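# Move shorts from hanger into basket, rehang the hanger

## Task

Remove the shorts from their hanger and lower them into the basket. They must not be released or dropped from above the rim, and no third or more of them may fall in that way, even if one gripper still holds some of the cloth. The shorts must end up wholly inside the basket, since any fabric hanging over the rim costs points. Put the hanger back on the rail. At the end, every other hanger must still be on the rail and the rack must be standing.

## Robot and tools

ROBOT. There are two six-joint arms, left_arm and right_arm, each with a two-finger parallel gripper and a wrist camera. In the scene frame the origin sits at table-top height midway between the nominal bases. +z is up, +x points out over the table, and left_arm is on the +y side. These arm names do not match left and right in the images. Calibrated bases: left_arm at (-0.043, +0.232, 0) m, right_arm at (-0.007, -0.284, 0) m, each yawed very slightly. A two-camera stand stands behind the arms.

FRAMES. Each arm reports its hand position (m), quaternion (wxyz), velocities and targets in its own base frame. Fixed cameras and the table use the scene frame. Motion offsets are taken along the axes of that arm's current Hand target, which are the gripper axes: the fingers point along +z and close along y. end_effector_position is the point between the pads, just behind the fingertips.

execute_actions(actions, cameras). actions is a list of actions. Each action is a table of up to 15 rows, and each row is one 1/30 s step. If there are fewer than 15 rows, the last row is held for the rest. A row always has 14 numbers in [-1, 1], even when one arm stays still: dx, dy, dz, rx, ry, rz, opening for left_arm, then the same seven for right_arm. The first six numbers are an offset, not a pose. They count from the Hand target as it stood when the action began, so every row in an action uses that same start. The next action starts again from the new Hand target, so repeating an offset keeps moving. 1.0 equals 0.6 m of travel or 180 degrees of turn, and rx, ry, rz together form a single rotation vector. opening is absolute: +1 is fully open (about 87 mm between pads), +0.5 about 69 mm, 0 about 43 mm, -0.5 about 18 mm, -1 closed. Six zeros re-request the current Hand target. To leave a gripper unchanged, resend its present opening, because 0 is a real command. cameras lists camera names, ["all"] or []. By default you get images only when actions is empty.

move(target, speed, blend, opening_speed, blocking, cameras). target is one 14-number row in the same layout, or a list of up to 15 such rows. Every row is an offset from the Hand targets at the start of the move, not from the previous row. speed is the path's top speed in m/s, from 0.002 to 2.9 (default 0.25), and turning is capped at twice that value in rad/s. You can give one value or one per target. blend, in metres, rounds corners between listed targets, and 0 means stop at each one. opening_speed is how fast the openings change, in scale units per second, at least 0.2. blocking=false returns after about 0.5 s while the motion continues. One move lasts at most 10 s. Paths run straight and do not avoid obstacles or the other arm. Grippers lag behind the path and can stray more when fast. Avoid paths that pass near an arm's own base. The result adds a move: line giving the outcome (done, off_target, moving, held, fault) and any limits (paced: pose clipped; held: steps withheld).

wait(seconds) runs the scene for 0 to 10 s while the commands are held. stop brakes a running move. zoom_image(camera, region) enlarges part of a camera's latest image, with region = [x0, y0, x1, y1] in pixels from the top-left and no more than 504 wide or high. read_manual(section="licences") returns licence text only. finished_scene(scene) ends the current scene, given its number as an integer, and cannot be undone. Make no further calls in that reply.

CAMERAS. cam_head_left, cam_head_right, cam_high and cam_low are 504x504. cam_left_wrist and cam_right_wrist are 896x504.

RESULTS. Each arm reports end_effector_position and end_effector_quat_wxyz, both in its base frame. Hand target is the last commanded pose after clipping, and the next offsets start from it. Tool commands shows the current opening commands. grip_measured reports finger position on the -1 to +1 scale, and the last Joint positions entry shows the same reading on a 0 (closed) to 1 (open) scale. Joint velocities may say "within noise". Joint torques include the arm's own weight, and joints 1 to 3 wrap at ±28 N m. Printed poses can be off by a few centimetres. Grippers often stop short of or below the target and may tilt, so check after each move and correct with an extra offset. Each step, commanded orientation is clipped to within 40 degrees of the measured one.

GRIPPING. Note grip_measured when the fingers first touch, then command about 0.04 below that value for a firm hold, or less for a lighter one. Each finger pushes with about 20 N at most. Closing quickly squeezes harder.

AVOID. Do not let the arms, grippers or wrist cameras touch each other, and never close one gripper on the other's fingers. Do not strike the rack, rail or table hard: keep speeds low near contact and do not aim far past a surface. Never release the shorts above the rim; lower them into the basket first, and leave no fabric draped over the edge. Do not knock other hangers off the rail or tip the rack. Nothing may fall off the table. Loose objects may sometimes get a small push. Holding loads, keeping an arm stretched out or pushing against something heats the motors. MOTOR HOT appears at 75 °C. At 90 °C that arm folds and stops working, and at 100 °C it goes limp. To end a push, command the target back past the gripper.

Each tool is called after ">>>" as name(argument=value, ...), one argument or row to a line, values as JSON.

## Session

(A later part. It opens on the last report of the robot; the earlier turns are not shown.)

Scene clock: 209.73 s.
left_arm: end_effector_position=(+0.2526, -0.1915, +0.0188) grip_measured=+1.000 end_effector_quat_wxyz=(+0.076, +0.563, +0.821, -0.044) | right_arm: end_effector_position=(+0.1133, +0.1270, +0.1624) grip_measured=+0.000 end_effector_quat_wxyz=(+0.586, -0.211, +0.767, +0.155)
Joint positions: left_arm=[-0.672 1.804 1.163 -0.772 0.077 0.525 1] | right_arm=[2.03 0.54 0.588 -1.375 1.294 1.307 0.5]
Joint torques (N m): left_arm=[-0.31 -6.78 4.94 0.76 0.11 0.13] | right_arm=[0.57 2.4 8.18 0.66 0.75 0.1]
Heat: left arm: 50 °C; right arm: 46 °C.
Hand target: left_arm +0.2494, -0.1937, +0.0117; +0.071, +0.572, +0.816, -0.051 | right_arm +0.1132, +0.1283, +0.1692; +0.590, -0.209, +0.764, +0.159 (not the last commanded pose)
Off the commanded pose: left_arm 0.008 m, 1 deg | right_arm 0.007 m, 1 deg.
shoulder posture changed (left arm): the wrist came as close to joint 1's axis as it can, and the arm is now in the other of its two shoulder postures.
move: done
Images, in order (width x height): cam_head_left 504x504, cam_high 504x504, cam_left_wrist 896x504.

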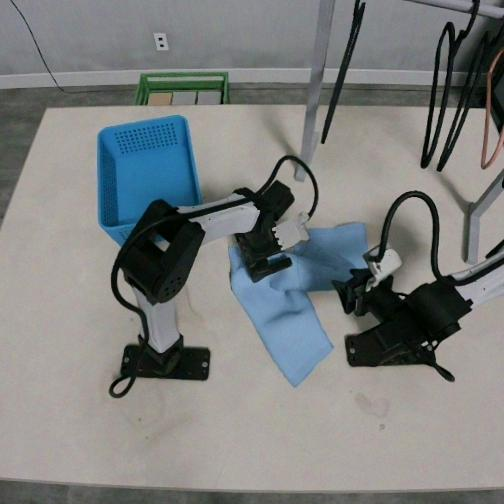

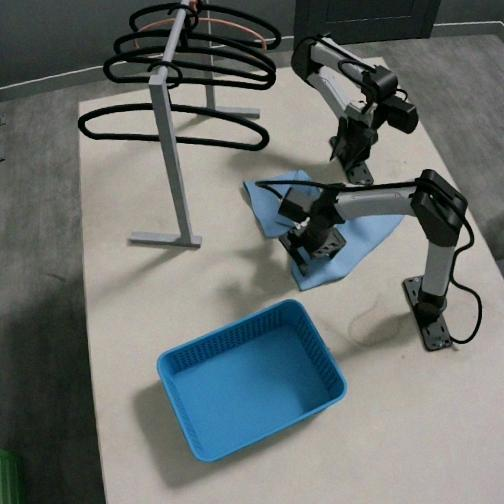

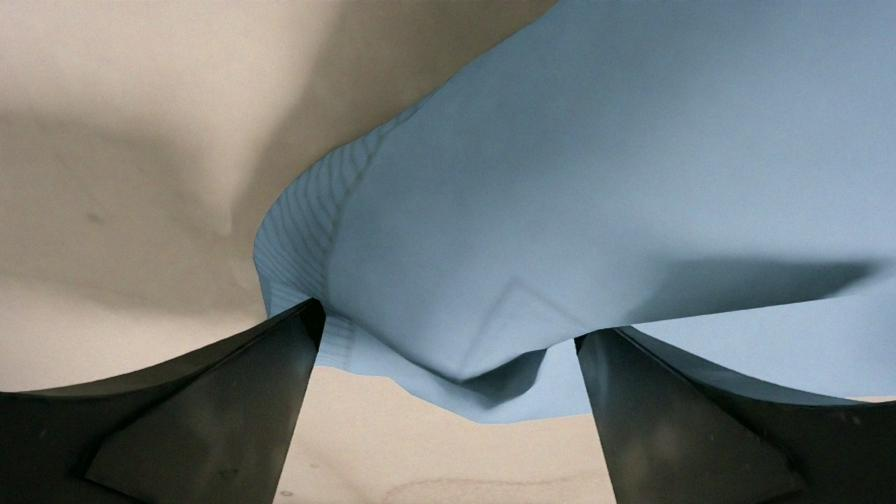

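>>> move(
  target=[
    [-0.09,0,-0.03,0,0,0,1,0,0,0,0,0,0,0],
    [-0.09,0,0.018,0,0,0,1,0,0,0,0,0,0,0],
    [-0.09,0,0.018,0,0,0,-1,0,0,0,0,0,0,0],
    [-0.09,0,-0.5,0,0,0,-1,0,0,0,0,0,0,0],
  ],
  cameras=["all"],
  speed=[0.15,0.08,0.1,0.2],
)

Scene clock: 224.20 s.
left_arm: end_effector_position=(+0.2481, -0.1961, +0.3097) grip_measured=-0.842 end_effector_quat_wxyz=(+0.245, +0.549, +0.797, -0.061) | right_arm: end_effector_position=(+0.1133, +0.1270, +0.1624) grip_measured=+0.000 end_effector_quat_wxyz=(+0.586, -0.211, +0.767, +0.155)
Joint positions: left_arm=[-0.688 1.649 2.149 -1.565 0.078 0.499 0.079] | right_arm=[2.03 0.54 0.588 -1.375 1.294 1.307 0.5]
Joint torques (N m): left_arm=[0.64 -6.19 6.98 1.18 -0.05 0.12] | right_arm=[0.57 2.43 8.2 0.66 0.76 0.1]
Heat: left arm: 48 °C; right arm: 46 °C.
Hand target: left_arm +0.2503, -0.1946, +0.3165; +0.071, +0.572, +0.816, -0.051 | right_arm +0.1132, +0.1283, +0.1692; +0.590, -0.209, +0.764, +0.159
Off the commanded pose: left_arm 0.007 m, 20 deg | right_arm 0.007 m, 1 deg.
joint sent to its limit (left arm) — joint 4 (wrist pitch), lower limit. The joint targets are off in orientation, not in position.
move: off_target (left_arm); target 3's new opening was sent with left_arm's hand 0.011 m and 1 deg from that target

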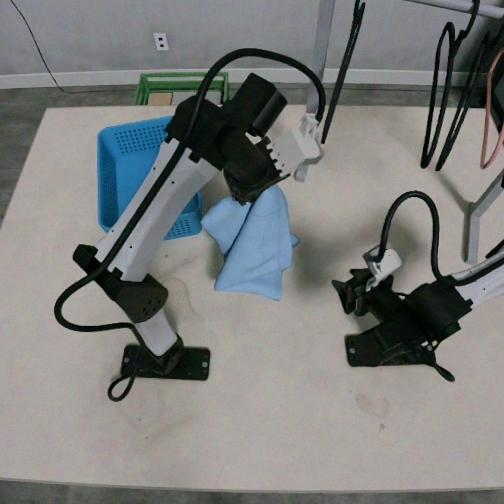

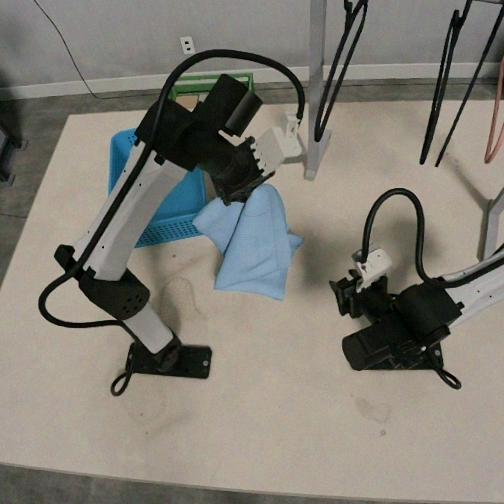

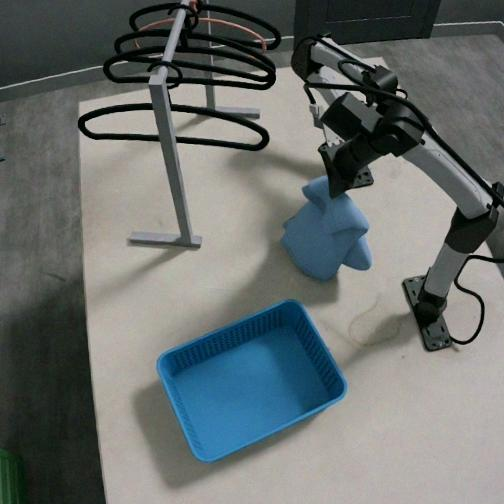

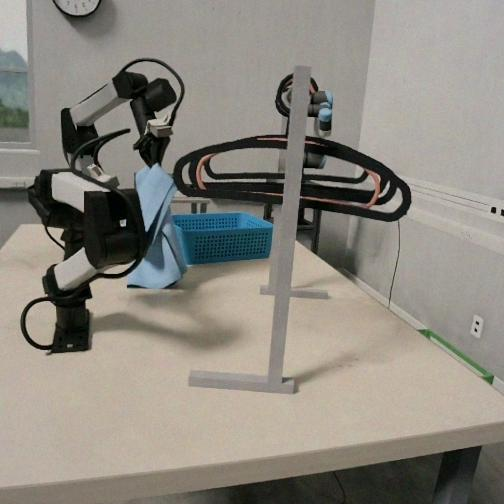

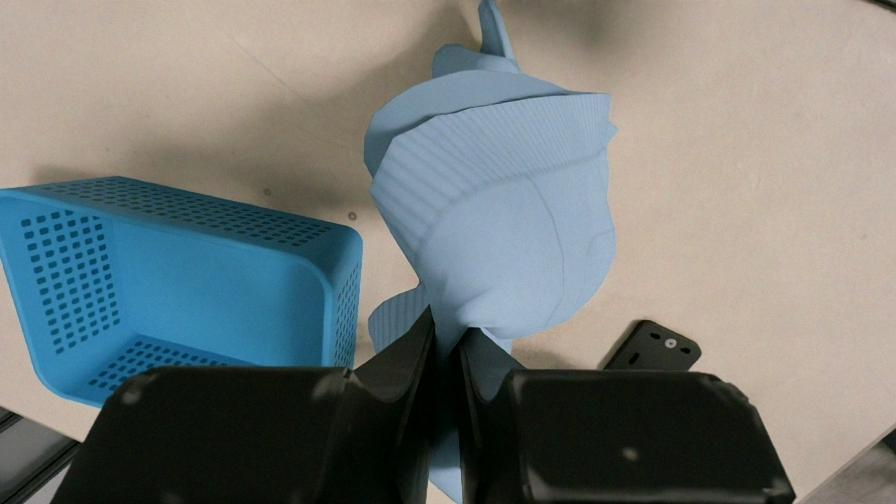

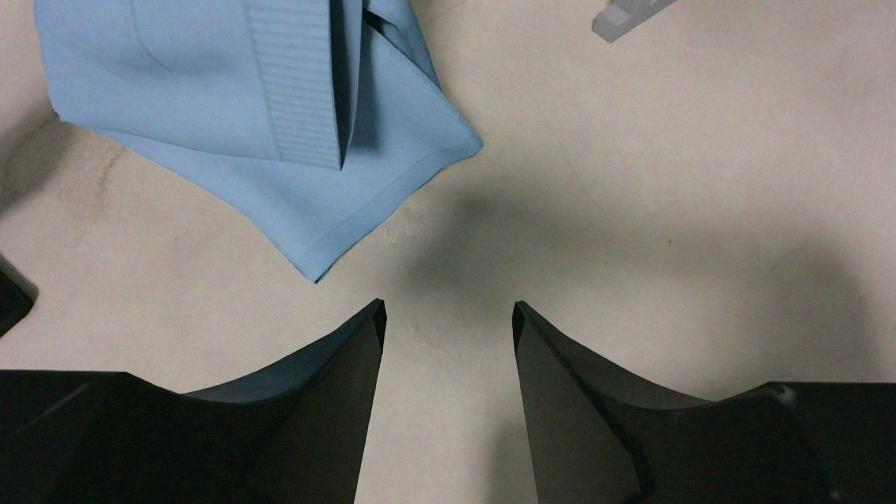

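>>> move(
  target=[
    [0.096,0.175,-0.261,-0.115,-0.121,-0.164,-1,0,0,0,0,0,0,0],
    [0.256,0.607,-0.289,-0.2295,-0.2415,-0.3278,-1,0,0,0,0,0,0,0],
  ],
  cameras=["all"],
  speed=0.25,
  blend=[0.05,0],
)

Scene clock: 244.10 s.
left_arm: end_effector_position=(+0.5268, +0.0997, +0.4386) grip_measured=-0.842 end_effector_quat_wxyz=(+0.611, -0.005, +0.791, +0.022) | right_arm: end_effector_position=(+0.1133, +0.1270, +0.1624) grip_measured=+0.000 end_effector_quat_wxyz=(+0.586, -0.211, +0.767, +0.155)
Joint positions: left_arm=[0.244 2.133 2.843 -0.97 0.196 0.082 0.079] | right_arm=[2.03 0.54 0.588 -1.375 1.294 1.307 0.5]
Joint torques (N m): left_arm=[0.4 -9.69 7.1 2.45 -0.01 -0.2] | right_arm=[0.55 2.41 8.2 0.66 0.76 0.1]
Heat: left arm: 48 °C; right arm: 46 °C.
Hand target: left_arm +0.5310, +0.1003, +0.4599; +0.499, +0.000, +0.866, -0.001 | right_arm +0.1132, +0.1283, +0.1692; +0.590, -0.209, +0.764, +0.159
Off the commanded pose: left_arm 0.022 m, 16 deg | right_arm 0.007 m, 1 deg.
elbow stopped short (left arm): the move would have taken joint 3 (elbow) straighter than the controller allows.
move: off_target (left_arm)

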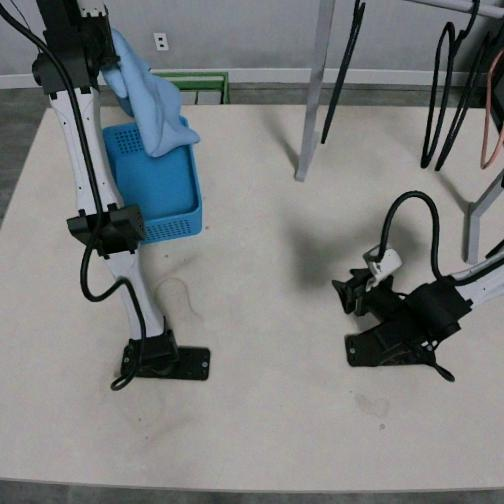

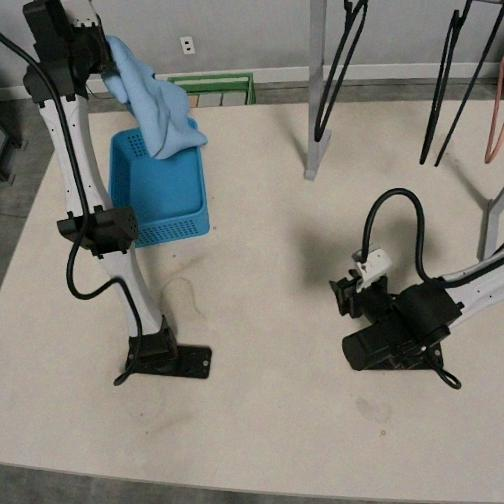

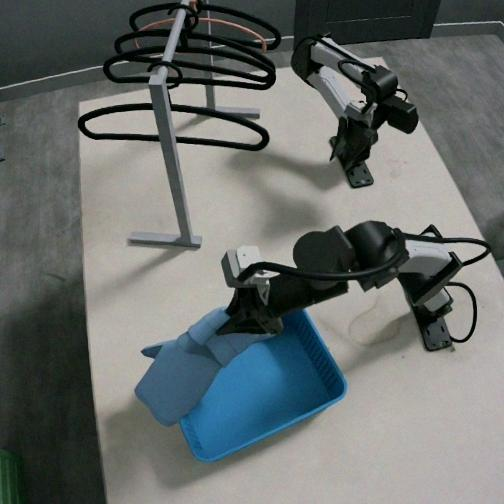

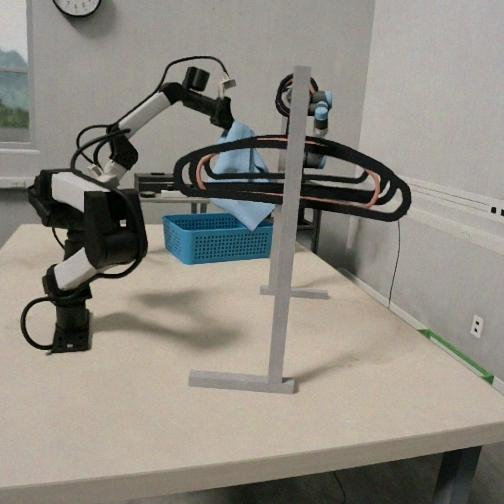

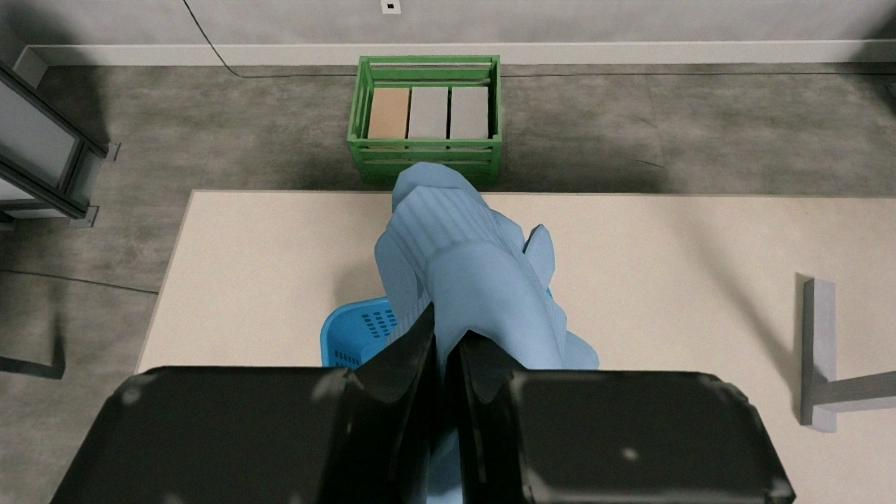

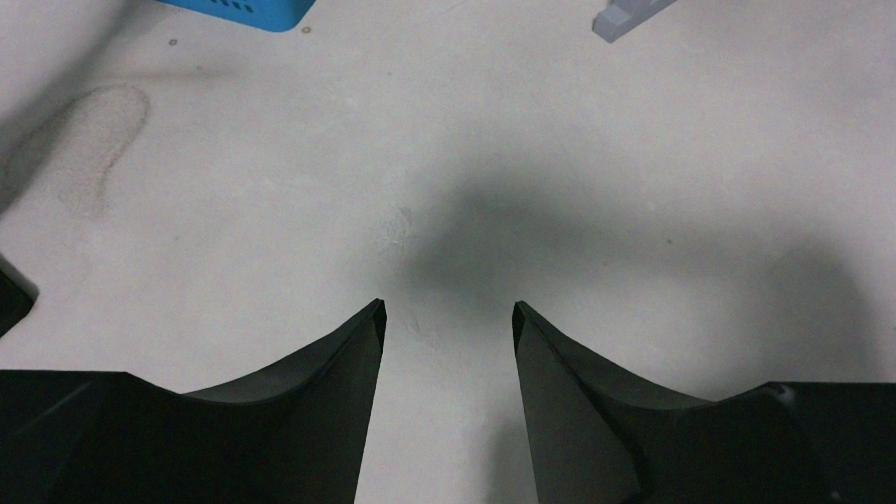

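>>> move(
  target=[
    [0.545,-0.033,0.255,0,0.15,0,-1,0,0,0,0,0,0,0],
  ],
  cameras=["cam_head_left","cam_high","cam_left_wrist","cam_low"],
  speed=0.2,
)

Scene clock: 264.20 s.
left_arm: end_effector_position=(+0.5030, +0.0801, +0.1115) grip_measured=-0.842 end_effector_quat_wxyz=(+0.298, -0.006, +0.955, -0.008) | right_arm: end_effector_position=(+0.1133, +0.1270, +0.1624) grip_measured=+0.000 end_effector_quat_wxyz=(+0.586, -0.211, +0.767, +0.155)
Joint positions: left_arm=[0.187 2.092 1.846 -0.73 0.117 0.139 0.079] | right_arm=[2.03 0.54 0.588 -1.375 1.294 1.307 0.5]
Joint torques (N m): left_arm=[-0.39 -10.3 6.06 1.3 -0.18 0.13] | right_arm=[0.55 2.4 8.2 0.66 0.75 0.1]
Heat: left arm: 53 °C; right arm: 47 °C.
Hand target: left_arm +0.4994, +0.0802, +0.1003; +0.283, +0.000, +0.959, +0.000 | right_arm +0.1132, +0.1283, +0.1692; +0.590, -0.209, +0.764, +0.159
Off the commanded pose: left_arm 0.012 m, 2 deg | right_arm 0.007 m, 1 deg.
move: off_target (left_arm)
Images, in order (width x height): cam_head_left 504x504, cam_high 504x504, cam_low 504x504, cam_left_wrist 896x504.

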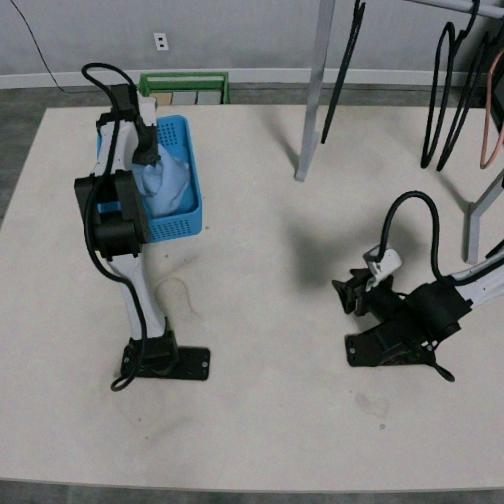

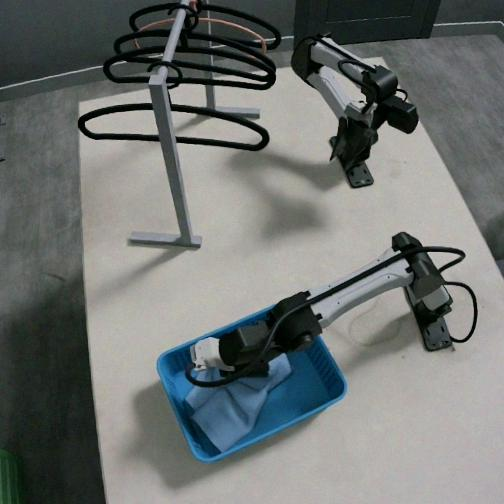

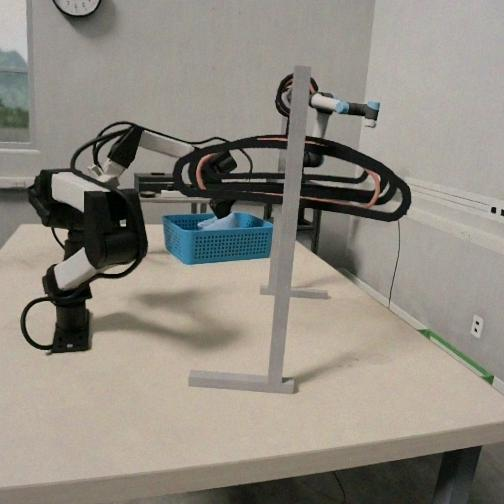

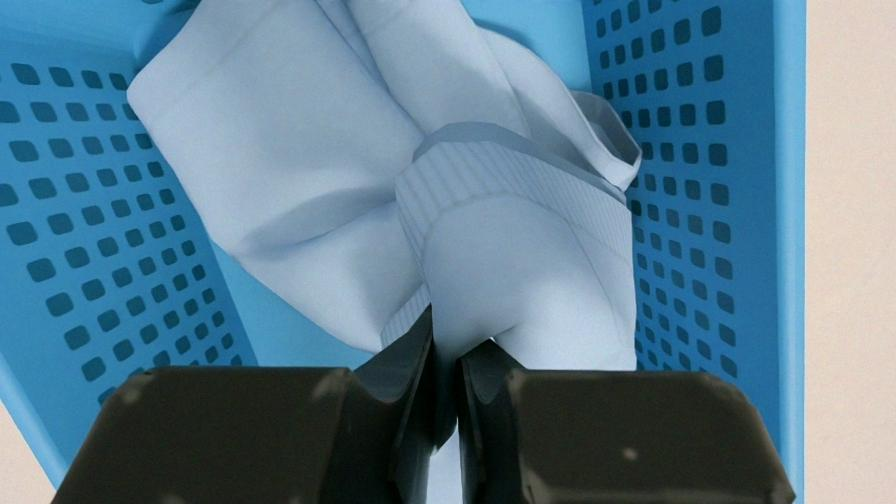

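>>> move(
  target=[
    [0.03,0,0.05,0,0,0,-1,0,0,0,0,0,0,0],
    [0.03,0,0.05,0,0,0,0.2,0,0,0,0,0,0,0],
    [-0.2,0,-0.25,0,0,0,0.2,0,0,0,0,0,0,0],
  ],
  cameras=["cam_high"],
  speed=0.15,
)

>>> finished_scene(
  scene=1,
)

Scene clock: 271.27 s.
left_arm: end_effector_position=(+0.5226, +0.0816, +0.2703) grip_measured=+0.200 end_effector_quat_wxyz=(+0.378, +0.002, +0.926, +0.008) | right_arm: end_effector_position=(+0.1133, +0.1270, +0.1624) grip_measured=+0.000 end_effector_quat_wxyz=(+0.586, -0.211, +0.767, +0.155)
Joint positions: left_arm=[0.181 2.332 2.85 -1.32 0.113 0.14 0.6] | right_arm=[2.03 0.54 0.588 -1.375 1.294 1.307 0.5]
Joint torques (N m): left_arm=[-0.39 -14.19 7.08 1.54 -0.2 -0.13] | right_arm=[0.55 2.41 8.2 0.66 0.76 0.1]
Heat: left arm: 52 °C; right arm: 47 °C.
Hand target: left_arm +0.5187, +0.0803, +0.2914; +0.283, +0.000, +0.959, +0.000 | right_arm +0.1132, +0.1283, +0.1692; +0.590, -0.209, +0.764, +0.159
Off the commanded pose: left_arm 0.022 m, 12 deg | right_arm 0.007 m, 1 deg.
elbow stopped short (left arm): the move would have taken joint 3 (elbow) straighter than the controller allows.
move: off_target (left_arm); target 2's new opening was sent with left_arm's hand 0.016 m and 2 deg from that target
Images, in order (width x height): cam_high 504x504.

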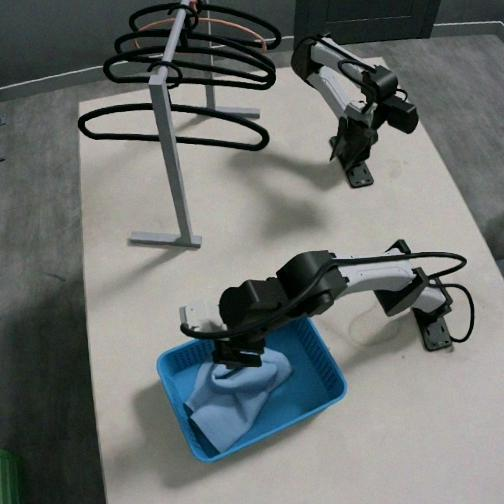

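The scene is finished: the task was done.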